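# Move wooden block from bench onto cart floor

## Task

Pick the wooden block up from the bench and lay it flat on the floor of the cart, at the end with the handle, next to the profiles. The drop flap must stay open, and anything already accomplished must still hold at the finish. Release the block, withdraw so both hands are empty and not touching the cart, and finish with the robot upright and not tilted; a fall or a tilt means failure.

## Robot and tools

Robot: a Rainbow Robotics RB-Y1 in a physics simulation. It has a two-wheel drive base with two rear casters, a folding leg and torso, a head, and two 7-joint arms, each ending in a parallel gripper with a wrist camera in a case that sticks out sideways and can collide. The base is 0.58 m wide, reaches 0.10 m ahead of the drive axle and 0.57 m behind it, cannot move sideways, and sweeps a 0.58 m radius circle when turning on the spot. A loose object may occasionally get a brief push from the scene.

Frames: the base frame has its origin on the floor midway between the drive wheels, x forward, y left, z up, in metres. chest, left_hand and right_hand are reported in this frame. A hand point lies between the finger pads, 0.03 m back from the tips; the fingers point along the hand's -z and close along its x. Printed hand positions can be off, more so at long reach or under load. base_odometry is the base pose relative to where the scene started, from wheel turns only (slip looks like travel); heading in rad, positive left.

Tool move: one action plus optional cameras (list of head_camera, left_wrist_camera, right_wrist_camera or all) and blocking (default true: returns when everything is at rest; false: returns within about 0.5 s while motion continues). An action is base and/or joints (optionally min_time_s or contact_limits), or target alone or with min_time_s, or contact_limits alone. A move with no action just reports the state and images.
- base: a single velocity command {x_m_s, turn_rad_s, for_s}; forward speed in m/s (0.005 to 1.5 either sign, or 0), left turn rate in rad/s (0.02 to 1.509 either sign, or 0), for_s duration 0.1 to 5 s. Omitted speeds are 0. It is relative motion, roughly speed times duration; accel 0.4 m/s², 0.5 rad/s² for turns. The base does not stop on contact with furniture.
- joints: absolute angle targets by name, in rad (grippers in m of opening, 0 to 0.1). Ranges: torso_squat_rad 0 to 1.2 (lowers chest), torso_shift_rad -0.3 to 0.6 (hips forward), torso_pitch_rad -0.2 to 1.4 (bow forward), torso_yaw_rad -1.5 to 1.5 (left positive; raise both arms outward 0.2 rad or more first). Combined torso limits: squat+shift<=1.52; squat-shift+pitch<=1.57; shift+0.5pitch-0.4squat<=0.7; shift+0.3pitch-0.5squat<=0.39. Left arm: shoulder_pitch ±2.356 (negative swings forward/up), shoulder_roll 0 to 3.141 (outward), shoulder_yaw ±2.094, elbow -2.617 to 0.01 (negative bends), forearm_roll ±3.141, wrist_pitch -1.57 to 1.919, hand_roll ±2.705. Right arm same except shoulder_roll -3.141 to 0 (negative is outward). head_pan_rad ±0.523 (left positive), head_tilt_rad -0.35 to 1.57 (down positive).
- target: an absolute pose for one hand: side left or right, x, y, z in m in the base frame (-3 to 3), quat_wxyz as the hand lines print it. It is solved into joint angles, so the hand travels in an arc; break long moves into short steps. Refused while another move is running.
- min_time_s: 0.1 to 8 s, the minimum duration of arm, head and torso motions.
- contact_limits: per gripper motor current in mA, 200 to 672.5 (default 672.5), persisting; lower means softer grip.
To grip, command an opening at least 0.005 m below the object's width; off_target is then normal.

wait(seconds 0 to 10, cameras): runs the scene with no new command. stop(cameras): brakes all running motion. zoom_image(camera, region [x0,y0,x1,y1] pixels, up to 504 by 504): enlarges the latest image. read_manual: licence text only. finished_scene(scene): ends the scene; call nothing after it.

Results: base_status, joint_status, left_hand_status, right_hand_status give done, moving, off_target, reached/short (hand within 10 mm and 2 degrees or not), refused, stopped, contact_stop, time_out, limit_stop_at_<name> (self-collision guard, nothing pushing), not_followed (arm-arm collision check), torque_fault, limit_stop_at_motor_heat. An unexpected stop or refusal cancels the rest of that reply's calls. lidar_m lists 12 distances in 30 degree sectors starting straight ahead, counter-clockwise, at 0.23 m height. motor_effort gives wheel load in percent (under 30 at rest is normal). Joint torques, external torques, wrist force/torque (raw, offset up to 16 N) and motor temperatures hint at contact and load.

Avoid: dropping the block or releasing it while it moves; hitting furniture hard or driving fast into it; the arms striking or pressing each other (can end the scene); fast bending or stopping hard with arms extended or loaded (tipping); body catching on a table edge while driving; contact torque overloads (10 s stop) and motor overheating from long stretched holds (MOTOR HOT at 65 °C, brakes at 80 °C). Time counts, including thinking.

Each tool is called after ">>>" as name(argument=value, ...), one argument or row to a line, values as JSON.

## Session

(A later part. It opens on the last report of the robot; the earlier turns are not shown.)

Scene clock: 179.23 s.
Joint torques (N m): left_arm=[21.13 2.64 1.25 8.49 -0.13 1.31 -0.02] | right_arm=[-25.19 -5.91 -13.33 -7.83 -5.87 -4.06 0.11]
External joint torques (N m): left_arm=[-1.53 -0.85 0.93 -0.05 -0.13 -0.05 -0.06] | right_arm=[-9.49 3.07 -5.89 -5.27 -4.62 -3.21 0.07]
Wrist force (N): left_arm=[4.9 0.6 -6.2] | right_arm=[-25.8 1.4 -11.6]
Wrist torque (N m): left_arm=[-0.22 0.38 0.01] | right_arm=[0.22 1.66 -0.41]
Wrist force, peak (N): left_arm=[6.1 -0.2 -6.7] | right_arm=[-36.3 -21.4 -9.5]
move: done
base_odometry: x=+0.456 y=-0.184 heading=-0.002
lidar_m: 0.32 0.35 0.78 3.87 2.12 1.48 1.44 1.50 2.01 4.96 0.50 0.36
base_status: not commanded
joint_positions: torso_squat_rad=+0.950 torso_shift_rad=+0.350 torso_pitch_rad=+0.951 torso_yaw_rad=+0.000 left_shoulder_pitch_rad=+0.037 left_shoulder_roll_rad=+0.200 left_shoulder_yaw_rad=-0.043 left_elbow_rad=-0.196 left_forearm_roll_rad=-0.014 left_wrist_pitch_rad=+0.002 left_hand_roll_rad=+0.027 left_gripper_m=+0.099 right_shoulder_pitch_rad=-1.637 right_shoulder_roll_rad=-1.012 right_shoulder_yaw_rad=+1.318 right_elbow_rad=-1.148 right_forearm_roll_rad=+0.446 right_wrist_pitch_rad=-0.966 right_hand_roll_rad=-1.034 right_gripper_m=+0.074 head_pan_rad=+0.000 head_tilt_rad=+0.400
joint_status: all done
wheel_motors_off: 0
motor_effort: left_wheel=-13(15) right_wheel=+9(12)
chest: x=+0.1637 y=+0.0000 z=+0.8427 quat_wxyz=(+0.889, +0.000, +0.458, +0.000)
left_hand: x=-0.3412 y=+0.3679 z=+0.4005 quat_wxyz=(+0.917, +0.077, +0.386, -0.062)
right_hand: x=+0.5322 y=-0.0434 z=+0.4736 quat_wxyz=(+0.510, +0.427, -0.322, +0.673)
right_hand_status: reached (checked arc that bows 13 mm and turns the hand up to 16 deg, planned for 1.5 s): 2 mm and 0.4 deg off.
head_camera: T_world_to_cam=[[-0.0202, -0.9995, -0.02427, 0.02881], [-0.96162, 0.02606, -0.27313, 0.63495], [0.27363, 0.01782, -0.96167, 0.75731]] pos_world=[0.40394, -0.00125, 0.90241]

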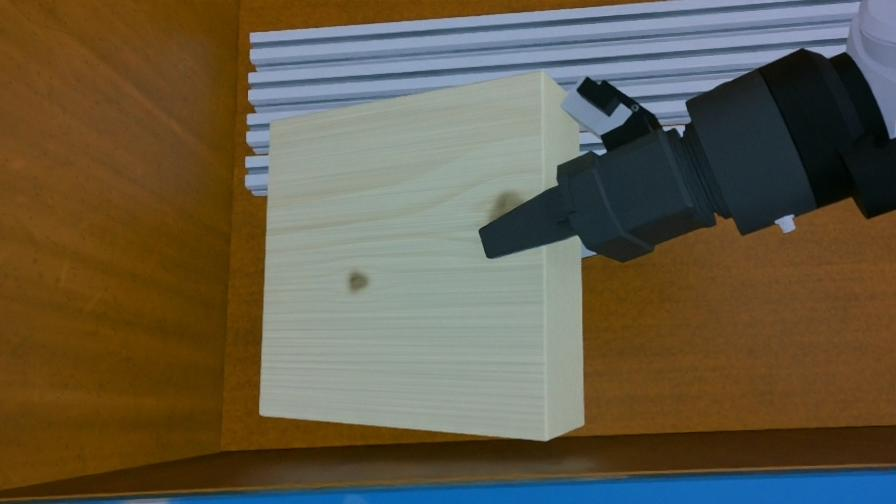

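>>> move(
  target={"side": "right", "x": 0.524, "y": -0.042, "z": 0.43, "quat_wxyz": [0.5043, 0.4956, -0.3374, 0.6214]},
  min_time_s=1.5,
  cameras=["head_camera"],
)

>>> move(
  target={"side": "right", "x": 0.524, "y": -0.042, "z": 0.41, "quat_wxyz": [0.5043, 0.4956, -0.3374, 0.6214]},
  min_time_s=0.8,
  cameras=["head_camera"],
)

Scene clock: 184.33 s.
Joint torques (N m): left_arm=[20.97 2.38 1.06 8.54 -0.06 1.23 -0.01] | right_arm=[-18.15 0.1 -8.62 -8.86 -5.03 -8.66 -0.42]
External joint torques (N m): left_arm=[-1.69 -1.11 0.73 0 -0.05 -0.13 -0.05] | right_arm=[-2.21 7.41 -4.53 -7.68 -3.76 -7.33 -0.47]
Wrist force (N): left_arm=[5.2 0.1 -5.7] | right_arm=[-28.6 -14.5 -2.3]
Wrist torque (N m): left_arm=[-0.20 0.43 0.10] | right_arm=[0.15 1.96 -0.03]
Wrist force, peak (N): left_arm=[6.3 0.6 -6.3] | right_arm=[-30.6 -15.6 -0.5]
move: done
base_odometry: x=+0.456 y=-0.184 heading=-0.002
lidar_m: 0.32 0.34 0.79 3.88 2.12 1.51 1.43 1.50 2.00 4.98 0.50 0.35
base_status: not commanded
joint_positions: torso_squat_rad=+0.950 torso_shift_rad=+0.350 torso_pitch_rad=+0.951 torso_yaw_rad=+0.000 left_shoulder_pitch_rad=+0.037 left_shoulder_roll_rad=+0.200 left_shoulder_yaw_rad=-0.043 left_elbow_rad=-0.196 left_forearm_roll_rad=-0.014 left_wrist_pitch_rad=+0.002 left_hand_roll_rad=+0.027 left_gripper_m=+0.099 right_shoulder_pitch_rad=-1.594 right_shoulder_roll_rad=-0.678 right_shoulder_yaw_rad=+1.287 right_elbow_rad=-0.488 right_forearm_roll_rad=+0.335 right_wrist_pitch_rad=-1.355 right_hand_roll_rad=-0.842 right_gripper_m=+0.074 head_pan_rad=+0.000 head_tilt_rad=+0.400
joint_status: all done
wheel_motors_off: 0
motor_effort: left_wheel=-13(14) right_wheel=+10(13)
chest: x=+0.1636 y=+0.0000 z=+0.8428 quat_wxyz=(+0.889, +0.000, +0.458, +0.000)
left_hand: x=-0.3412 y=+0.3679 z=+0.4004 quat_wxyz=(+0.917, +0.077, +0.386, -0.062)
right_hand: x=+0.5240 y=-0.0437 z=+0.4295 quat_wxyz=(+0.509, +0.490, -0.337, +0.623)
right_hand_status: reached (checked arc that bows 24 mm and turns the hand up to 10 deg, planned for 1.5 s): 2 mm and 0.9 deg off.
head_camera: T_world_to_cam=[[-0.02019, -0.9995, -0.02427, 0.02881], [-0.96156, 0.02606, -0.27334, 0.63501], [0.27384, 0.01782, -0.96161, 0.7572]] pos_world=[0.40384, -0.00125, 0.90241]

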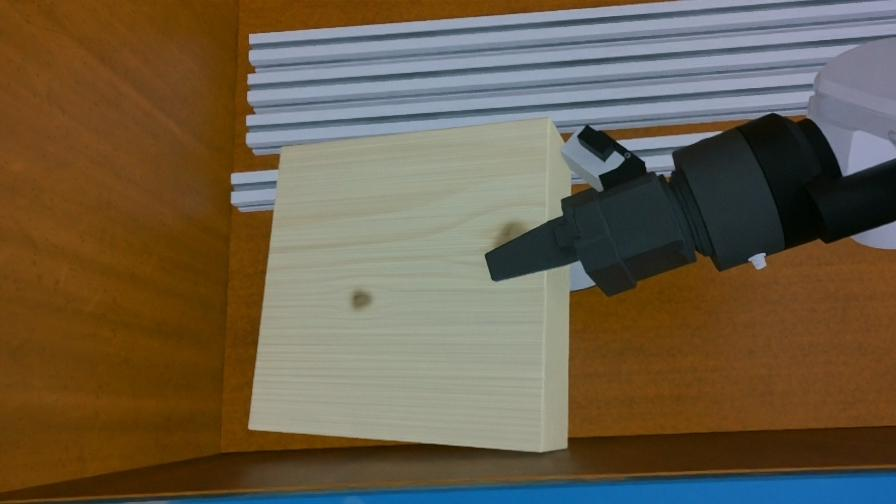

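Scene clock: 185.47 s.
Joint torques (N m): left_arm=[21.07 2.42 1.22 8.56 -0.07 1.22 0] | right_arm=[-14.55 -2.18 -2.57 -1.73 -0.56 -3.27 -1.35]
External joint torques (N m): left_arm=[-1.57 -1.08 0.89 0.03 -0.06 -0.14 -0.04] | right_arm=[1.46 4.25 0.29 -1.17 0.66 -1.93 -1.39]
Wrist force (N): left_arm=[5.3 1.3 -6.4] | right_arm=[-10.8 -6.2 -0.2]
Wrist torque (N m): left_arm=[-0.33 0.45 0.05] | right_arm=[-0.72 -0.73 0.90]
Wrist force, peak (N): left_arm=[5.5 0.6 -6.8] | right_arm=[-22.7 -24.3 5.6]
move: short
base_odometry: x=+0.456 y=-0.184 heading=-0.002
lidar_m: 0.33 0.34 0.79 3.88 2.13 1.51 1.43 1.50 2.00 4.96 0.50 0.35
base_status: not commanded
joint_positions: torso_squat_rad=+0.950 torso_shift_rad=+0.350 torso_pitch_rad=+0.950 torso_yaw_rad=+0.000 left_shoulder_pitch_rad=+0.037 left_shoulder_roll_rad=+0.200 left_shoulder_yaw_rad=-0.043 left_elbow_rad=-0.196 left_forearm_roll_rad=-0.014 left_wrist_pitch_rad=+0.002 left_hand_roll_rad=+0.027 left_gripper_m=+0.099 right_shoulder_pitch_rad=-1.602 right_shoulder_roll_rad=-0.564 right_shoulder_yaw_rad=+1.288 right_elbow_rad=-0.267 right_forearm_roll_rad=+0.336 right_wrist_pitch_rad=-1.407 right_hand_roll_rad=-0.783 right_gripper_m=+0.075 head_pan_rad=+0.000 head_tilt_rad=+0.400
joint_status: all done
wheel_motors_off: 0
motor_effort: left_wheel=-12(15) right_wheel=+10(11)
chest: x=+0.1633 y=+0.0000 z=+0.8430 quat_wxyz=(+0.889, +0.000, +0.457, +0.000)
left_hand: x=-0.3411 y=+0.3679 z=+0.4003 quat_wxyz=(+0.917, +0.077, +0.385, -0.062)
right_hand: x=+0.5243 y=-0.0424 z=+0.4110 quat_wxyz=(+0.521, +0.472, -0.339, +0.625)
right_hand_status: short (checked arc that bows 7 mm and turns the hand up to 3 deg, as near as the solve gets, planned for 0.8 s): 1 mm and 3.4 deg off. The place is met; only the turn is off.
head_camera: T_world_to_cam=[[-0.02014, -0.9995, -0.02438, 0.02889], [-0.96137, 0.02606, -0.27404, 0.63538], [0.27454, 0.01792, -0.96141, 0.7572]] pos_world=[0.40354, -0.00125, 0.9028]

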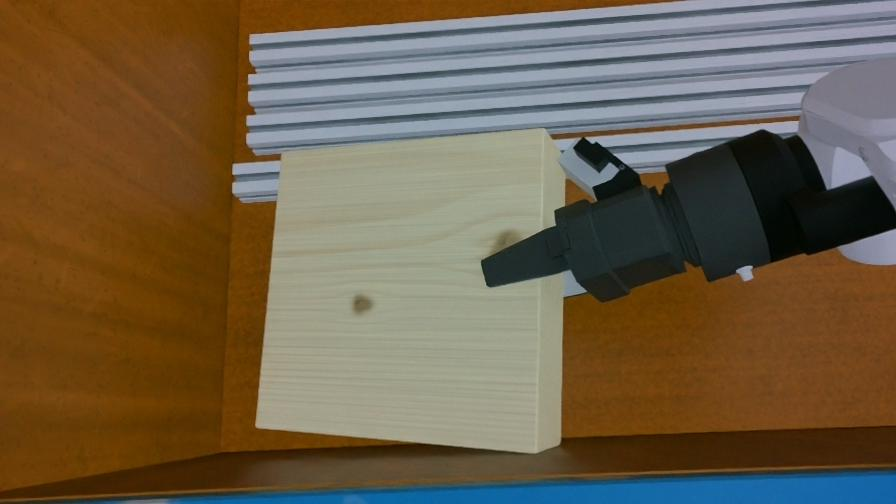

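>>> move(
  target={"side": "right", "x": 0.51, "y": -0.042, "z": 0.49, "quat_wxyz": [0.5043, 0.4956, -0.3374, 0.6214]},
  min_time_s=1.2,
  cameras=[],
)

>>> move(
  base={"x_m_s": 0.1, "for_s": 0.8},
  cameras=[],
)

>>> move(
  target={"side": "right", "x": 0.445, "y": -0.042, "z": 0.48, "quat_wxyz": [0.5391, 0.5921, -0.2415, 0.5482]},
  min_time_s=1.5,
  cameras=["head_camera"],
)

Scene clock: 198.77 s.
Joint torques (N m): left_arm=[21.03 2.35 1.22 8.57 -0.08 1.29 -0.02] | right_arm=[-21.71 -5.41 -12.62 -9.72 -6.2 -5.41 0.44]
External joint torques (N m): left_arm=[-1.63 -1.14 0.9 0.03 -0.07 -0.08 -0.06] | right_arm=[-6.95 3.75 -5.62 -6.96 -4.91 -4.32 0.39]
Wrist force (N): left_arm=[5.6 0.6 -6.0] | right_arm=[-26.9 -0.9 -7.2]
Wrist torque (N m): left_arm=[-0.23 0.44 0.05] | right_arm=[-0.14 1.71 -0.61]
Wrist force, peak (N): left_arm=[6.3 0.9 -6.6] | right_arm=[-45.0 -42.9 6.0]
move: done
base_odometry: x=+0.456 y=-0.184 heading=-0.002
lidar_m: 0.31 0.33 0.80 3.89 2.14 1.51 1.43 1.50 2.00 4.98 0.49 0.33
base_status: not commanded
joint_positions: torso_squat_rad=+0.950 torso_shift_rad=+0.350 torso_pitch_rad=+0.951 torso_yaw_rad=+0.000 left_shoulder_pitch_rad=+0.037 left_shoulder_roll_rad=+0.200 left_shoulder_yaw_rad=-0.043 left_elbow_rad=-0.196 left_forearm_roll_rad=-0.014 left_wrist_pitch_rad=+0.002 left_hand_roll_rad=+0.027 left_gripper_m=+0.099 right_shoulder_pitch_rad=-1.566 right_shoulder_roll_rad=-0.996 right_shoulder_yaw_rad=+1.280 right_elbow_rad=-1.112 right_forearm_roll_rad=+0.329 right_wrist_pitch_rad=-1.098 right_hand_roll_rad=-0.991 right_gripper_m=+0.075 head_pan_rad=+0.000 head_tilt_rad=+0.400
joint_status: all done
wheel_motors_off: 0
motor_effort: left_wheel=-11(22) right_wheel=+12(13)
chest: x=+0.1636 y=+0.0001 z=+0.8427 quat_wxyz=(+0.889, +0.000, +0.458, +0.000)
left_hand: x=-0.3412 y=+0.3679 z=+0.4004 quat_wxyz=(+0.917, +0.077, +0.386, -0.062)
right_hand: x=+0.5095 y=-0.0435 z=+0.4885 quat_wxyz=(+0.502, +0.500, -0.336, +0.621)
right_hand_status: reached (checked arc that bows 27 mm and turns the hand up to 8 deg, planned for 1.2 s): 2 mm and 0.6 deg off.

Scene clock: 200.23 s.
Joint torques (N m): left_arm=[21.28 2.31 1.03 8.39 -0.1 1.05 0.1] | right_arm=[-22.32 -5.65 -13.21 -9.43 -6.1 -5.47 0.43]
External joint torques (N m): left_arm=[-1.38 -1.18 0.71 -0.15 -0.09 -0.31 0.06] | right_arm=[-7.57 3.51 -6.22 -6.67 -4.81 -4.32 0.39]
Wrist force (N): left_arm=[4.8 0.1 -6.8] | right_arm=[-26.4 -1.8 -7.1]
Wrist torque (N m): left_arm=[-0.18 0.35 0.07] | right_arm=[-0.06 1.74 -0.64]
Wrist force, peak (N): left_arm=[5.9 -0.1 -6.7] | right_arm=[-28.2 -4.0 -7.3]
move: done
base_odometry: x=+0.536 y=-0.185 heading=-0.003
lidar_m: 0.24 0.24 0.33 1.51 2.23 1.59 1.51 1.57 2.10 4.74 0.38 0.25
base_status: done (sent for 0.8 of 0.8 s)
joint_positions: torso_squat_rad=+0.950 torso_shift_rad=+0.350 torso_pitch_rad=+0.951 torso_yaw_rad=+0.000 left_shoulder_pitch_rad=+0.037 left_shoulder_roll_rad=+0.200 left_shoulder_yaw_rad=-0.043 left_elbow_rad=-0.196 left_forearm_roll_rad=-0.014 left_wrist_pitch_rad=+0.002 left_hand_roll_rad=+0.027 left_gripper_m=+0.099 right_shoulder_pitch_rad=-1.565 right_shoulder_roll_rad=-0.996 right_shoulder_yaw_rad=+1.280 right_elbow_rad=-1.112 right_forearm_roll_rad=+0.329 right_wrist_pitch_rad=-1.098 right_hand_roll_rad=-0.991 right_gripper_m=+0.075 head_pan_rad=+0.000 head_tilt_rad=+0.400
joint_status: not commanded
wheel_motors_off: 0
motor_effort: left_wheel=-12(26) right_wheel=+10(33)
chest: x=+0.1637 y=+0.0001 z=+0.8427 quat_wxyz=(+0.889, +0.000, +0.458, +0.000)
left_hand: x=-0.3412 y=+0.3679 z=+0.4004 quat_wxyz=(+0.917, +0.077, +0.386, -0.062)
right_hand: x=+0.5093 y=-0.0435 z=+0.4884 quat_wxyz=(+0.502, +0.500, -0.336, +0.620)

Scene clock: 202.07 s.
Joint torques (N m): left_arm=[21.07 2.55 0.92 8.44 -0.03 1.26 0.04] | right_arm=[-17.88 -3.56 -10.49 -10.66 -5.96 -6.48 0.21]
External joint torques (N m): left_arm=[-1.59 -0.94 0.59 -0.1 -0.03 -0.11 0] | right_arm=[-4.9 5.08 -4.26 -7.55 -4.79 -5.11 0.16]
Wrist force (N): left_arm=[5.3 0.6 -6.5] | right_arm=[-25.4 -9.5 -5.2]
Wrist torque (N m): left_arm=[-0.23 0.38 0.08] | right_arm=[-0.73 1.70 -0.59]
Wrist force, peak (N): left_arm=[5.6 1.0 -6.6] | right_arm=[-26.9 -8.7 -5.5]
move: done
base_odometry: x=+0.536 y=-0.185 heading=-0.003
lidar_m: 0.23 0.24 0.34 1.51 2.25 1.60 1.51 1.58 2.10 4.74 0.37 0.25
base_status: not commanded
joint_positions: torso_squat_rad=+0.950 torso_shift_rad=+0.350 torso_pitch_rad=+0.951 torso_yaw_rad=+0.000 left_shoulder_pitch_rad=+0.037 left_shoulder_roll_rad=+0.200 left_shoulder_yaw_rad=-0.043 left_elbow_rad=-0.196 left_forearm_roll_rad=-0.014 left_wrist_pitch_rad=+0.002 left_hand_roll_rad=+0.027 left_gripper_m=+0.099 right_shoulder_pitch_rad=-1.501 right_shoulder_roll_rad=-0.984 right_shoulder_yaw_rad=+1.351 right_elbow_rad=-1.161 right_forearm_roll_rad=+0.286 right_wrist_pitch_rad=-1.152 right_hand_roll_rad=-1.158 right_gripper_m=+0.075 head_pan_rad=+0.000 head_tilt_rad=+0.400
joint_status: all done
wheel_motors_off: 0
motor_effort: left_wheel=-12(13) right_wheel=+11(13)
chest: x=+0.1637 y=+0.0001 z=+0.8427 quat_wxyz=(+0.889, +0.000, +0.458, +0.000)
left_hand: x=-0.3412 y=+0.3679 z=+0.4004 quat_wxyz=(+0.917, +0.077, +0.386, -0.062)
right_hand: x=+0.4450 y=-0.0433 z=+0.4786 quat_wxyz=(+0.541, +0.590, -0.241, +0.548)
right_hand_status: reached (checked arc that bows 2 mm and turns the hand up to 18 deg, planned for 1.5 s): 2 mm and 0.3 deg off.
head_camera: T_world_to_cam=[[-0.0202, -0.9995, -0.02427, 0.0288], [-0.96162, 0.02606, -0.27313, 0.63492], [0.27363, 0.01782, -0.96167, 0.75721]] pos_world=[0.40394, -0.00125, 0.90231]

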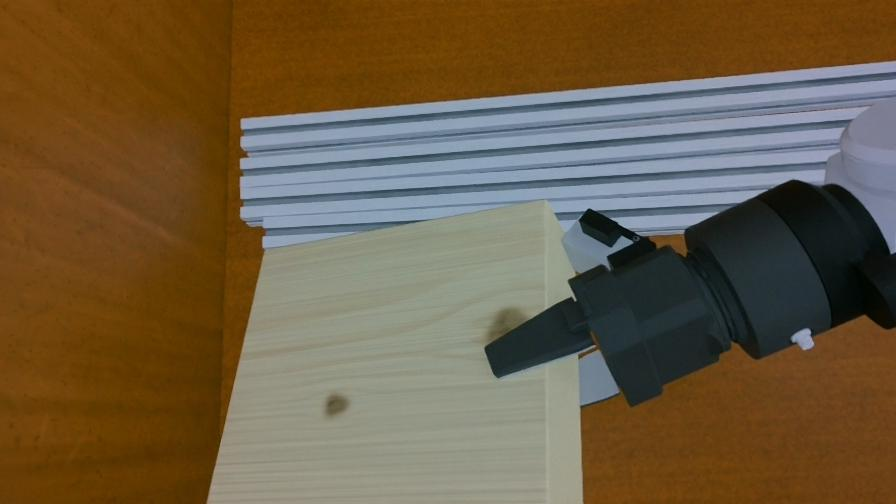

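>>> move(
  target={"side": "right", "x": 0.446, "y": -0.045, "z": 0.43, "quat_wxyz": [0.4907, 0.5030, -0.3266, 0.6324]},
  min_time_s=1.5,
  cameras=["head_camera"],
)

>>> move(
  joints={"head_tilt_rad": 0.65},
  cameras=["head_camera"],
)

Scene clock: 206.50 s.
Joint torques (N m): left_arm=[21.06 2.47 1.01 8.53 -0.05 1.23 0.06] | right_arm=[-17.47 -3.12 -12.44 -10.05 -5.02 -6.58 0.8]
External joint torques (N m): left_arm=[-1.6 -1.02 0.69 -0.01 -0.04 -0.13 0.02] | right_arm=[-5.19 5.21 -6.81 -6.93 -3.95 -5.22 0.75]
Wrist force (N): left_arm=[5.6 0.2 -6.1] | right_arm=[-26.9 -1.7 -8.0]
Wrist torque (N m): left_arm=[-0.20 0.46 0.07] | right_arm=[-0.09 1.82 -0.80]
Wrist force, peak (N): left_arm=[6.1 0.1 -6.9] | right_arm=[-27.9 -1.0 -8.3]
move: done
base_odometry: x=+0.536 y=-0.185 heading=-0.003
lidar_m: 0.24 0.26 0.34 1.53 2.25 1.60 1.52 1.58 2.11 4.74 0.37 0.26
base_status: not commanded
joint_positions: torso_squat_rad=+0.950 torso_shift_rad=+0.350 torso_pitch_rad=+0.951 torso_yaw_rad=+0.000 left_shoulder_pitch_rad=+0.037 left_shoulder_roll_rad=+0.200 left_shoulder_yaw_rad=-0.043 left_elbow_rad=-0.196 left_forearm_roll_rad=-0.014 left_wrist_pitch_rad=+0.002 left_hand_roll_rad=+0.027 left_gripper_m=+0.099 right_shoulder_pitch_rad=-1.435 right_shoulder_roll_rad=-0.920 right_shoulder_yaw_rad=+1.317 right_elbow_rad=-1.065 right_forearm_roll_rad=+0.348 right_wrist_pitch_rad=-1.063 right_hand_roll_rad=-0.833 right_gripper_m=+0.075 head_pan_rad=+0.000 head_tilt_rad=+0.400
joint_status: all done
wheel_motors_off: 0
motor_effort: left_wheel=-11(13) right_wheel=+13(13)
chest: x=+0.1637 y=+0.0001 z=+0.8427 quat_wxyz=(+0.889, +0.000, +0.458, +0.000)
left_hand: x=-0.3412 y=+0.3679 z=+0.4004 quat_wxyz=(+0.917, +0.077, +0.386, -0.062)
right_hand: x=+0.4456 y=-0.0468 z=+0.4285 quat_wxyz=(+0.494, +0.500, -0.323, +0.633)
right_hand_status: reached (checked arc that bows 1 mm and turns the hand up to 18 deg, planned for 1.5 s): 2 mm and 0.6 deg off.
head_camera: T_world_to_cam=[[-0.0202, -0.9995, -0.02427, 0.0288], [-0.96162, 0.02606, -0.27313, 0.63492], [0.27363, 0.01782, -0.96167, 0.75721]] pos_world=[0.40394, -0.00125, 0.90231]

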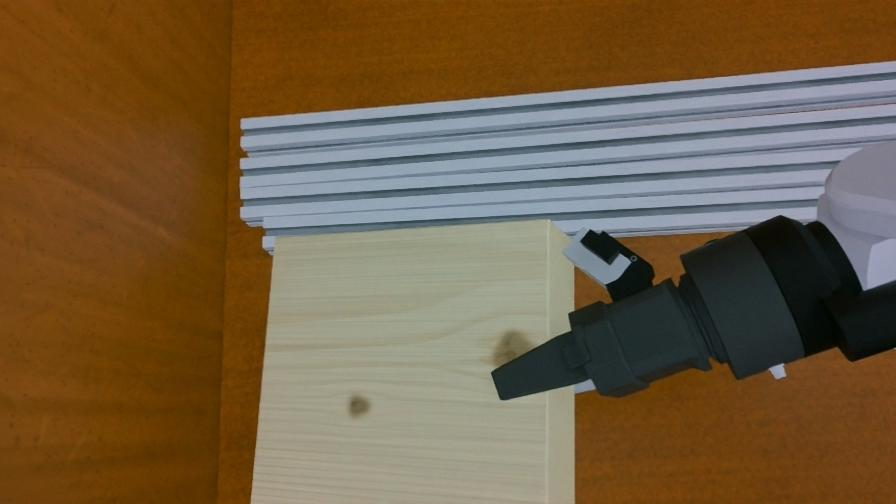

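Scene clock: 207.30 s.
Joint torques (N m): left_arm=[20.94 2.47 1.37 8.46 -0.02 1.14 0.06] | right_arm=[-17.35 -3.05 -12.34 -10.17 -5.03 -6.54 0.77]
External joint torques (N m): left_arm=[-1.72 -1.02 1.05 -0.08 -0.01 -0.22 0.02] | right_arm=[-5.07 5.28 -6.72 -7.06 -3.96 -5.18 0.72]
Wrist force (N): left_arm=[5.6 0.7 -6.6] | right_arm=[-26.8 -1.6 -7.6]
Wrist torque (N m): left_arm=[-0.22 0.46 0.04] | right_arm=[-0.12 1.82 -0.84]
Wrist force, peak (N): left_arm=[5.8 0.7 -6.5] | right_arm=[-27.3 -1.7 -8.2]
move: done
base_odometry: x=+0.536 y=-0.185 heading=-0.003
lidar_m: 0.24 0.25 0.34 1.54 2.26 1.58 1.51 1.58 2.11 4.74 0.38 0.25
base_status: not commanded
joint_positions: torso_squat_rad=+0.950 torso_shift_rad=+0.350 torso_pitch_rad=+0.951 torso_yaw_rad=+0.000 left_shoulder_pitch_rad=+0.037 left_shoulder_roll_rad=+0.200 left_shoulder_yaw_rad=-0.043 left_elbow_rad=-0.196 left_forearm_roll_rad=-0.014 left_wrist_pitch_rad=+0.002 left_hand_roll_rad=+0.027 left_gripper_m=+0.099 right_shoulder_pitch_rad=-1.435 right_shoulder_roll_rad=-0.920 right_shoulder_yaw_rad=+1.317 right_elbow_rad=-1.065 right_forearm_roll_rad=+0.348 right_wrist_pitch_rad=-1.063 right_hand_roll_rad=-0.833 right_gripper_m=+0.075 head_pan_rad=+0.000 head_tilt_rad=+0.650
joint_status: all done
wheel_motors_off: 0
motor_effort: left_wheel=-11(12) right_wheel=+12(13)
chest: x=+0.1637 y=+0.0001 z=+0.8427 quat_wxyz=(+0.889, +0.000, +0.458, +0.000)
left_hand: x=-0.3412 y=+0.3679 z=+0.4004 quat_wxyz=(+0.917, +0.077, +0.386, -0.062)
right_hand: x=+0.4456 y=-0.0468 z=+0.4285 quat_wxyz=(+0.494, +0.500, -0.323, +0.633)
head_camera: T_world_to_cam=[[-0.02557, -0.9995, -0.01841, 0.02513], [-0.9993, 0.02606, -0.0267, 0.41581], [0.02717, 0.01772, -0.99947, 0.87643]] pos_world=[0.39235, -0.00125, 0.88754]

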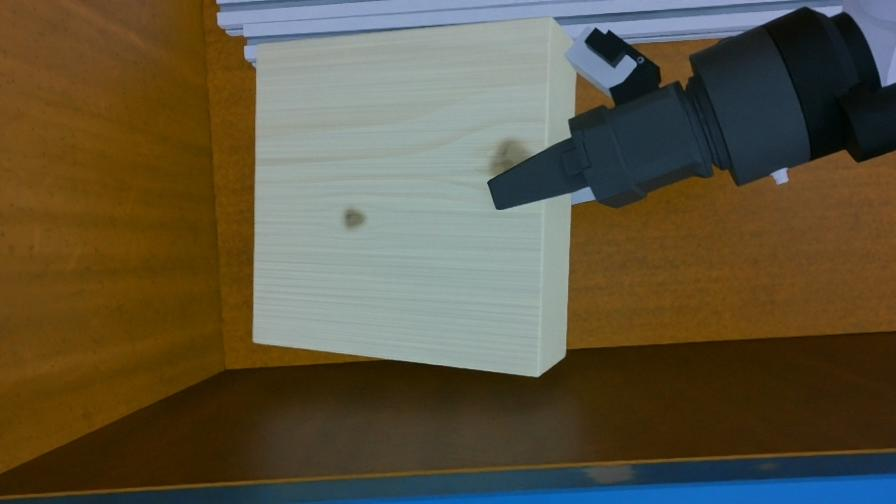

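>>> move(
  target={"side": "right", "x": 0.443, "y": -0.045, "z": 0.402, "quat_wxyz": [0.4907, 0.5030, -0.3266, 0.6324]},
  min_time_s=1.2,
  cameras=["head_camera"],
)

Scene clock: 209.73 s.
Joint torques (N m): left_arm=[21.1 2.38 1.06 8.44 -0.1 1.11 -0.01] | right_arm=[-16.91 -3.11 -8.12 -7.92 -4.25 -5.92 0.87]
External joint torques (N m): left_arm=[-1.56 -1.11 0.73 -0.1 -0.09 -0.25 -0.05] | right_arm=[-4.6 4.41 -3.4 -5.35 -3.21 -4.47 0.82]
Wrist force (N): left_arm=[5.3 0.7 -5.9] | right_arm=[-25.0 -1.3 -7.1]
Wrist torque (N m): left_arm=[-0.25 0.40 0.06] | right_arm=[-0.06 1.36 -0.91]
Wrist force, peak (N): left_arm=[6.2 0.2 -6.2] | right_arm=[-28.2 -2.0 -7.3]
move: done
base_odometry: x=+0.536 y=-0.185 heading=-0.003
lidar_m: 0.24 0.24 0.33 1.52 2.25 1.60 1.51 1.58 2.10 4.73 0.36 0.26
base_status: not commanded
joint_positions: torso_squat_rad=+0.950 torso_shift_rad=+0.350 torso_pitch_rad=+0.951 torso_yaw_rad=+0.000 left_shoulder_pitch_rad=+0.037 left_shoulder_roll_rad=+0.200 left_shoulder_yaw_rad=-0.043 left_elbow_rad=-0.196 left_forearm_roll_rad=-0.014 left_wrist_pitch_rad=+0.002 left_hand_roll_rad=+0.027 left_gripper_m=+0.099 right_shoulder_pitch_rad=-1.424 right_shoulder_roll_rad=-0.802 right_shoulder_yaw_rad=+1.317 right_elbow_rad=-0.848 right_forearm_roll_rad=+0.343 right_wrist_pitch_rad=-1.152 right_hand_roll_rad=-0.760 right_gripper_m=+0.074 head_pan_rad=+0.000 head_tilt_rad=+0.650
joint_status: all done
wheel_motors_off: 0
motor_effort: left_wheel=-13(13) right_wheel=+12(13)
chest: x=+0.1636 y=+0.0001 z=+0.8428 quat_wxyz=(+0.889, +0.000, +0.458, +0.000)
left_hand: x=-0.3412 y=+0.3679 z=+0.4004 quat_wxyz=(+0.917, +0.077, +0.386, -0.062)
right_hand: x=+0.4426 y=-0.0462 z=+0.4014 quat_wxyz=(+0.493, +0.500, -0.325, +0.633)
right_hand_status: reached (checked arc that bows 7 mm and turns the hand up to 1 deg, planned for 1.2 s): 1 mm and 0.5 deg off.
head_camera: T_world_to_cam=[[-0.02556, -0.9995, -0.01852, 0.02522], [-0.9993, 0.02606, -0.027, 0.41597], [0.02747, 0.01782, -0.99946, 0.87651]] pos_world=[0.39225, -0.00125, 0.88774]

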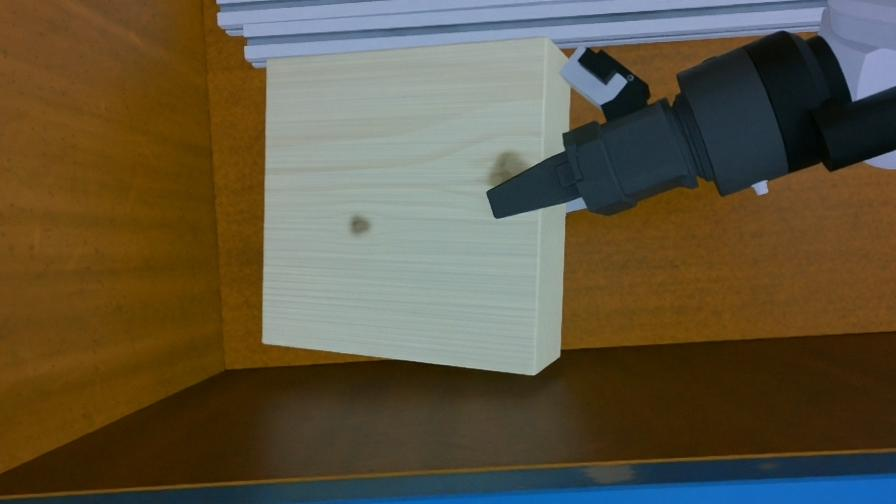

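>>> move(
  target={"side": "right", "x": 0.443, "y": -0.05, "z": 0.378, "quat_wxyz": [0.4601, 0.5336, -0.3631, 0.6099]},
  min_time_s=1.5,
  cameras=["head_camera"],
)

Scene clock: 214.03 s.
Joint torques (N m): left_arm=[20.92 2.27 1.34 8.42 -0.04 1.13 -0.01] | right_arm=[-16.85 -2.35 -5.67 -3.47 -2.71 -5.64 0.74]
External joint torques (N m): left_arm=[-1.73 -1.23 1.02 -0.12 -0.03 -0.23 -0.05] | right_arm=[-4.47 3.31 -3.41 -2.83 -1.74 -4.03 0.69]
Wrist force (N): left_arm=[6.3 0.2 -5.6] | right_arm=[-21.7 -2.0 -5.6]
Wrist torque (N m): left_arm=[-0.22 0.52 0.05] | right_arm=[-0.25 0.56 -0.98]
Wrist force, peak (N): left_arm=[5.8 0.3 -6.8] | right_arm=[-29.5 -3.2 -6.0]
move: short
base_odometry: x=+0.536 y=-0.185 heading=-0.003
lidar_m: 0.23 0.25 0.34 1.53 2.26 1.60 1.51 1.58 2.12 4.73 0.37 0.25
base_status: not commanded
joint_positions: torso_squat_rad=+0.950 torso_shift_rad=+0.350 torso_pitch_rad=+0.950 torso_yaw_rad=+0.000 left_shoulder_pitch_rad=+0.037 left_shoulder_roll_rad=+0.200 left_shoulder_yaw_rad=-0.043 left_elbow_rad=-0.196 left_forearm_roll_rad=-0.014 left_wrist_pitch_rad=+0.002 left_hand_roll_rad=+0.027 left_gripper_m=+0.099 right_shoulder_pitch_rad=-1.436 right_shoulder_roll_rad=-0.527 right_shoulder_yaw_rad=+1.285 right_elbow_rad=-0.266 right_forearm_roll_rad=+0.304 right_wrist_pitch_rad=-1.455 right_hand_roll_rad=-0.575 right_gripper_m=+0.074 head_pan_rad=+0.000 head_tilt_rad=+0.650
joint_status: all done
wheel_motors_off: 0
motor_effort: left_wheel=-11(12) right_wheel=+11(13)
chest: x=+0.1635 y=+0.0000 z=+0.8429 quat_wxyz=(+0.889, +0.000, +0.458, +0.000)
left_hand: x=-0.3412 y=+0.3679 z=+0.4003 quat_wxyz=(+0.917, +0.077, +0.386, -0.062)
right_hand: x=+0.4423 y=-0.0508 z=+0.3779 quat_wxyz=(+0.485, +0.501, -0.358, +0.621)
right_hand_status: short (checked arc that bows 19 mm and turns the hand up to 4 deg, as near as the solve gets, planned for 1.5 s): 1 mm and 4.9 deg off. The place is met; only the turn is off.
head_camera: T_world_to_cam=[[-0.02556, -0.9995, -0.01853, 0.02523], [-0.99929, 0.02606, -0.0273, 0.41614], [0.02777, 0.01782, -0.99946, 0.87648]] pos_world=[0.39215, -0.00125, 0.88784]

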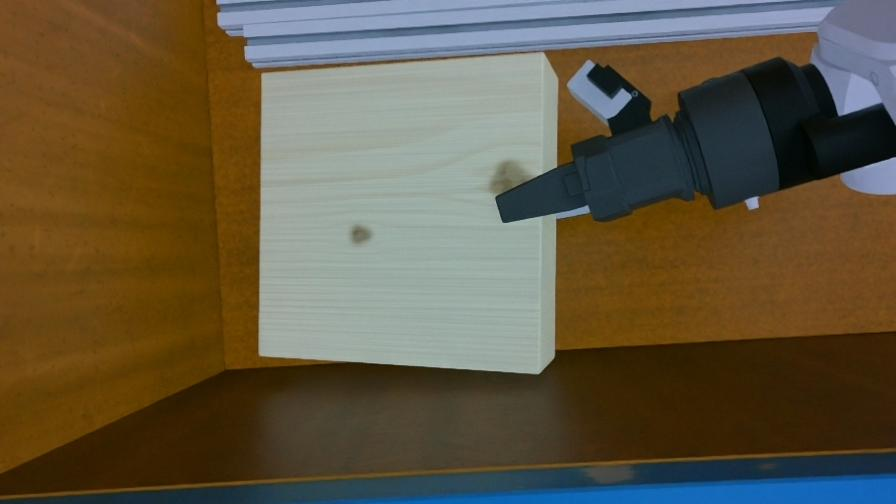

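>>> move(
  joints={"right_gripper_m": 0.09},
  cameras=["head_camera"],
)

>>> move(
  joints={"torso_squat_rad": 1.0, "torso_shift_rad": 0.4},
  min_time_s=1.5,
  cameras=["head_camera", "right_wrist_camera"],
)

Scene clock: 217.93 s.
Joint torques (N m): left_arm=[20.7 2.49 0.97 8.54 -0.14 1.26 0.05] | right_arm=[-16.09 -3.39 -5.03 -2.52 -2.31 -3.57 0.37]
External joint torques (N m): left_arm=[-1.95 -1.01 0.64 0 -0.13 -0.1 0.01] | right_arm=[-3.7 2.26 -2.78 -1.88 -1.33 -1.96 0.32]
Wrist force (N): left_arm=[5.0 0.9 -6.5] | right_arm=[-15.7 0.7 -3.9]
Wrist torque (N m): left_arm=[-0.27 0.37 0.06] | right_arm=[-0.13 -0.46 -0.36]
Wrist force, peak (N): left_arm=[6.1 0.4 -6.6] | right_arm=[-22.4 -1.0 -6.2]
move: done
base_odometry: x=+0.536 y=-0.185 heading=-0.003
lidar_m: 0.24 0.24 0.34 1.54 2.25 1.60 1.52 1.58 2.11 4.74 0.38 0.25
base_status: not commanded
joint_positions: torso_squat_rad=+0.950 torso_shift_rad=+0.350 torso_pitch_rad=+0.950 torso_yaw_rad=+0.000 left_shoulder_pitch_rad=+0.037 left_shoulder_roll_rad=+0.200 left_shoulder_yaw_rad=-0.043 left_elbow_rad=-0.196 left_forearm_roll_rad=-0.014 left_wrist_pitch_rad=+0.002 left_hand_roll_rad=+0.027 left_gripper_m=+0.099 right_shoulder_pitch_rad=-1.436 right_shoulder_roll_rad=-0.526 right_shoulder_yaw_rad=+1.285 right_elbow_rad=-0.266 right_forearm_roll_rad=+0.303 right_wrist_pitch_rad=-1.456 right_hand_roll_rad=-0.575 right_gripper_m=+0.090 head_pan_rad=+0.000 head_tilt_rad=+0.650
joint_status: all done
wheel_motors_off: 0
motor_effort: left_wheel=-11(12) right_wheel=+11(12)
chest: x=+0.1635 y=+0.0000 z=+0.8429 quat_wxyz=(+0.889, +0.000, +0.458, +0.000)
left_hand: x=-0.3412 y=+0.3679 z=+0.4003 quat_wxyz=(+0.917, +0.077, +0.386, -0.062)
right_hand: x=+0.4423 y=-0.0506 z=+0.3781 quat_wxyz=(+0.484, +0.501, -0.359, +0.621)
head_camera: T_world_to_cam=[[-0.02556, -0.9995, -0.01853, 0.02523], [-0.99929, 0.02606, -0.0273, 0.41614], [0.02777, 0.01782, -0.99946, 0.87648]] pos_world=[0.39215, -0.00125, 0.88784]

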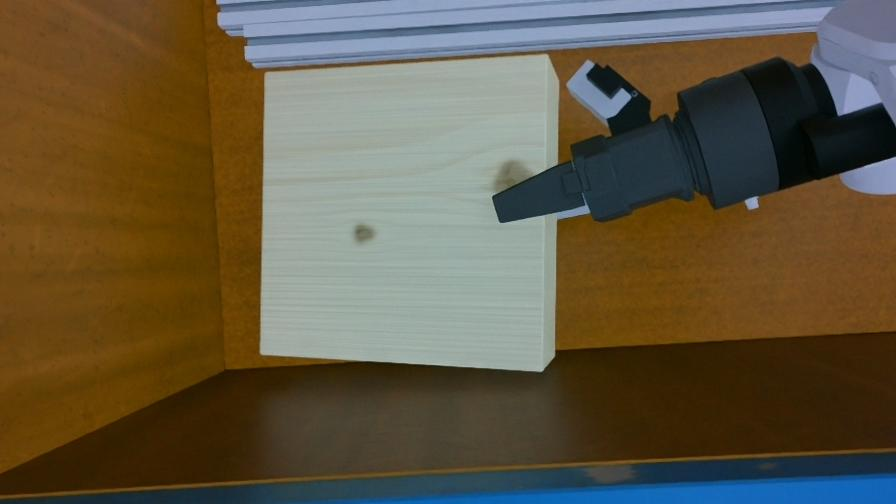

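Scene clock: 219.73 s.
Joint torques (N m): left_arm=[20.63 2.39 0.95 8.6 -0.07 1.2 0.02] | right_arm=[-16.18 -3.33 -5.13 -2.76 -2.44 -3.67 0.34]
External joint torques (N m): left_arm=[-2.02 -1.11 0.62 0.06 -0.06 -0.17 -0.02] | right_arm=[-3.8 2.32 -2.88 -2.12 -1.47 -2.05 0.29]
Wrist force (N): left_arm=[4.7 0.1 -5.7] | right_arm=[-16.8 1.8 -0.6]
Wrist torque (N m): left_arm=[-0.18 0.33 0.06] | right_arm=[-0.20 -0.30 -0.39]
Wrist force, peak (N): left_arm=[6.1 0.2 -6.6] | right_arm=[-17.6 2.1 0.1]
move: done
base_odometry: x=+0.536 y=-0.185 heading=-0.003
lidar_m: 0.23 0.24 0.34 1.53 2.25 1.59 1.52 1.58 2.11 4.75 0.38 0.26
base_status: not commanded
joint_positions: torso_squat_rad=+1.000 torso_shift_rad=+0.400 torso_pitch_rad=+0.950 torso_yaw_rad=+0.000 left_shoulder_pitch_rad=+0.037 left_shoulder_roll_rad=+0.200 left_shoulder_yaw_rad=-0.043 left_elbow_rad=-0.196 left_forearm_roll_rad=-0.014 left_wrist_pitch_rad=+0.002 left_hand_roll_rad=+0.027 left_gripper_m=+0.099 right_shoulder_pitch_rad=-1.436 right_shoulder_roll_rad=-0.526 right_shoulder_yaw_rad=+1.285 right_elbow_rad=-0.266 right_forearm_roll_rad=+0.304 right_wrist_pitch_rad=-1.456 right_hand_roll_rad=-0.575 right_gripper_m=+0.090 head_pan_rad=+0.000 head_tilt_rad=+0.650
joint_status: all done
wheel_motors_off: 0
motor_effort: left_wheel=-12(12) right_wheel=+12(13)
chest: x=+0.1711 y=+0.0000 z=+0.8088 quat_wxyz=(+0.889, +0.000, +0.458, +0.000)
left_hand: x=-0.3335 y=+0.3679 z=+0.3662 quat_wxyz=(+0.917, +0.077, +0.386, -0.062)
right_hand: x=+0.4500 y=-0.0506 z=+0.3440 quat_wxyz=(+0.484, +0.501, -0.359, +0.621)
head_camera: T_world_to_cam=[[-0.02556, -0.9995, -0.01853, 0.02479], [-0.99929, 0.02606, -0.0273, 0.4228], [0.02777, 0.01782, -0.99946, 0.84219]] pos_world=[0.39975, -0.00125, 0.85374]
right_wrist_camera: T_world_to_cam=[[0.04854, -0.20923, -0.97666, 0.30224], [-0.6871, -0.71668, 0.11938, 0.25886], [-0.72494, 0.66527, -0.17855, 0.49345]] pos_world=[0.52091, -0.07952, 0.35239]

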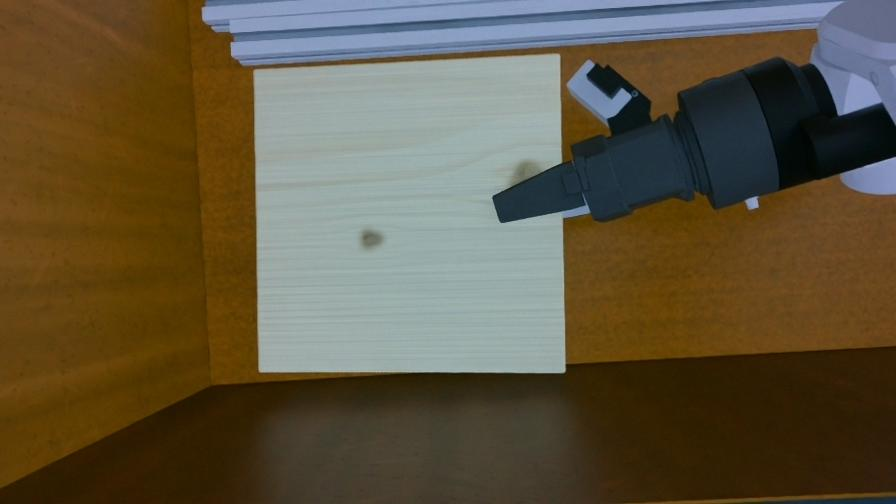

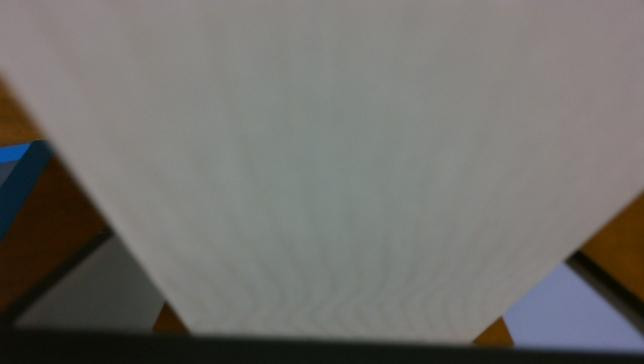

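>>> move(
  target={"side": "right", "x": 0.465, "y": -0.1, "z": 0.347, "quat_wxyz": [0.484, 0.501, -0.359, 0.621]},
  min_time_s=1.2,
  cameras=["head_camera"],
)

>>> move(
  target={"side": "right", "x": 0.475, "y": -0.15, "z": 0.355, "quat_wxyz": [0.484, 0.501, -0.359, 0.621]},
  min_time_s=0.8,
  cameras=["head_camera"],
)

Scene clock: 223.30 s.
Joint torques (N m): left_arm=[20.84 2.33 1.11 8.42 -0.09 1.2 0.04] | right_arm=[-10.7 -9.27 -4.47 -0.44 -1.49 -1.86 0.26]
External joint torques (N m): left_arm=[-1.81 -1.17 0.79 -0.12 -0.09 -0.16 0] | right_arm=[1.45 -1.46 -2.16 -0.47 -0.5 -0.26 0.21]
Wrist force (N): left_arm=[6.0 0.1 -5.9] | right_arm=[-6.2 1.3 -1.2]
Wrist torque (N m): left_arm=[-0.16 0.55 0.05] | right_arm=[-0.26 -0.30 -0.27]
Wrist force, peak (N): left_arm=[6.4 0.4 -6.4] | right_arm=[-16.7 1.6 -7.1]
move: short
base_odometry: x=+0.536 y=-0.185 heading=-0.003
lidar_m: 0.24 0.25 0.34 1.53 2.24 1.60 1.52 1.59 2.11 4.75 0.36 0.25
base_status: not commanded
joint_positions: torso_squat_rad=+1.000 torso_shift_rad=+0.400 torso_pitch_rad=+0.950 torso_yaw_rad=+0.000 left_shoulder_pitch_rad=+0.037 left_shoulder_roll_rad=+0.200 left_shoulder_yaw_rad=-0.043 left_elbow_rad=-0.196 left_forearm_roll_rad=-0.014 left_wrist_pitch_rad=+0.002 left_hand_roll_rad=+0.027 left_gripper_m=+0.099 right_shoulder_pitch_rad=-1.430 right_shoulder_roll_rad=-0.621 right_shoulder_yaw_rad=+1.281 right_elbow_rad=-0.267 right_forearm_roll_rad=+0.301 right_wrist_pitch_rad=-1.501 right_hand_roll_rad=-0.566 right_gripper_m=+0.090 head_pan_rad=+0.000 head_tilt_rad=+0.650
joint_status: all done
wheel_motors_off: 0
motor_effort: left_wheel=-11(12) right_wheel=+11(13)
chest: x=+0.1710 y=+0.0000 z=+0.8088 quat_wxyz=(+0.889, +0.000, +0.457, +0.000)
left_hand: x=-0.3335 y=+0.3679 z=+0.3662 quat_wxyz=(+0.917, +0.077, +0.386, -0.062)
right_hand: x=+0.4647 y=-0.0997 z=+0.3476 quat_wxyz=(+0.497, +0.482, -0.356, +0.627)
right_hand_status: short (checked arc that bows 1 mm and turns the hand up to 3 deg, as near as the solve gets, planned for 1.2 s): 1 mm and 2.8 deg off. The place is met; only the turn is off.
head_camera: T_world_to_cam=[[-0.02556, -0.9995, -0.01853, 0.02479], [-0.99928, 0.02606, -0.0275, 0.42297], [0.02797, 0.01782, -0.99945, 0.84221]] pos_world=[0.39975, -0.00125, 0.85383]

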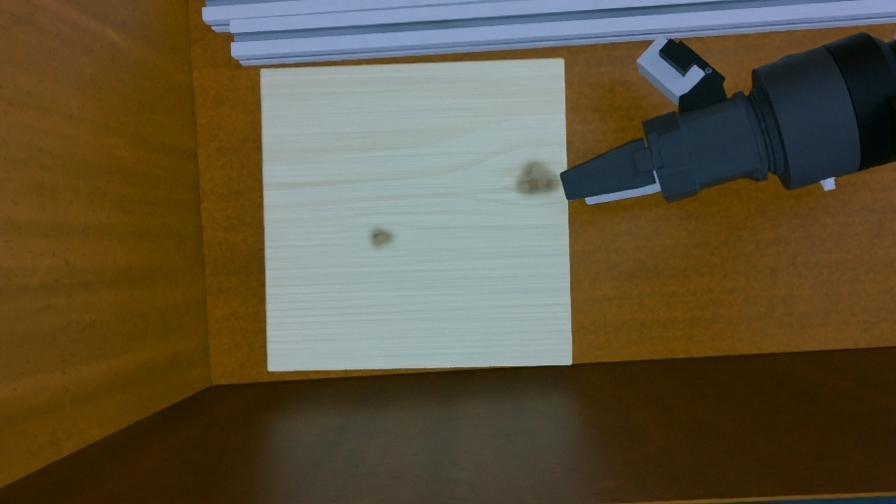

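Scene clock: 224.43 s.
Joint torques (N m): left_arm=[21.22 2.19 1.19 8.5 -0.14 1.24 0.12] | right_arm=[-10.69 -11.09 -4.13 0.5 -1.39 -1.81 0.37]
External joint torques (N m): left_arm=[-1.43 -1.31 0.86 -0.03 -0.13 -0.12 0.08] | right_arm=[1.01 -1.14 -1.77 -0.21 -0.41 -0.23 0.33]
Wrist force (N): left_arm=[5.0 0.4 -5.4] | right_arm=[-6.1 1.6 -1.2]
Wrist torque (N m): left_arm=[-0.22 0.40 0.08] | right_arm=[-0.27 -0.31 -0.25]
Wrist force, peak (N): left_arm=[5.9 0.2 -6.4] | right_arm=[-7.1 1.1 -1.3]
move: short
base_odometry: x=+0.536 y=-0.185 heading=-0.003
lidar_m: 0.23 0.25 0.33 1.54 2.27 1.59 1.51 1.59 2.10 4.74 0.37 0.26
base_status: not commanded
joint_positions: torso_squat_rad=+1.000 torso_shift_rad=+0.400 torso_pitch_rad=+0.950 torso_yaw_rad=+0.000 left_shoulder_pitch_rad=+0.037 left_shoulder_roll_rad=+0.200 left_shoulder_yaw_rad=-0.043 left_elbow_rad=-0.196 left_forearm_roll_rad=-0.014 left_wrist_pitch_rad=+0.002 left_hand_roll_rad=+0.027 left_gripper_m=+0.099 right_shoulder_pitch_rad=-1.419 right_shoulder_roll_rad=-0.717 right_shoulder_yaw_rad=+1.278 right_elbow_rad=-0.267 right_forearm_roll_rad=+0.299 right_wrist_pitch_rad=-1.553 right_hand_roll_rad=-0.555 right_gripper_m=+0.090 head_pan_rad=+0.000 head_tilt_rad=+0.650
joint_status: all done
wheel_motors_off: 0
motor_effort: left_wheel=-12(12) right_wheel=+10(12)
chest: x=+0.1710 y=+0.0000 z=+0.8088 quat_wxyz=(+0.889, +0.000, +0.457, +0.000)
left_hand: x=-0.3335 y=+0.3679 z=+0.3662 quat_wxyz=(+0.917, +0.077, +0.386, -0.062)
right_hand: x=+0.4746 y=-0.1497 z=+0.3555 quat_wxyz=(+0.509, +0.465, -0.353, +0.632)
right_hand_status: short (checked arc that bows 2 mm and turns the hand up to 3 deg, as near as the solve gets, planned for 0.8 s): 1 mm and 5.2 deg off. The place is met; only the turn is off.
head_camera: T_world_to_cam=[[-0.02556, -0.9995, -0.01853, 0.02479], [-0.99928, 0.02606, -0.0275, 0.42297], [0.02797, 0.01782, -0.99945, 0.84221]] pos_world=[0.39975, -0.00125, 0.85383]

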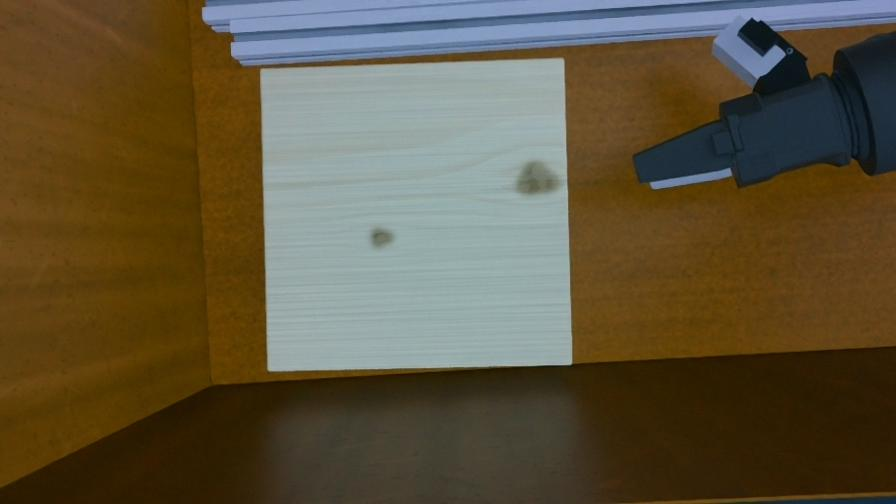

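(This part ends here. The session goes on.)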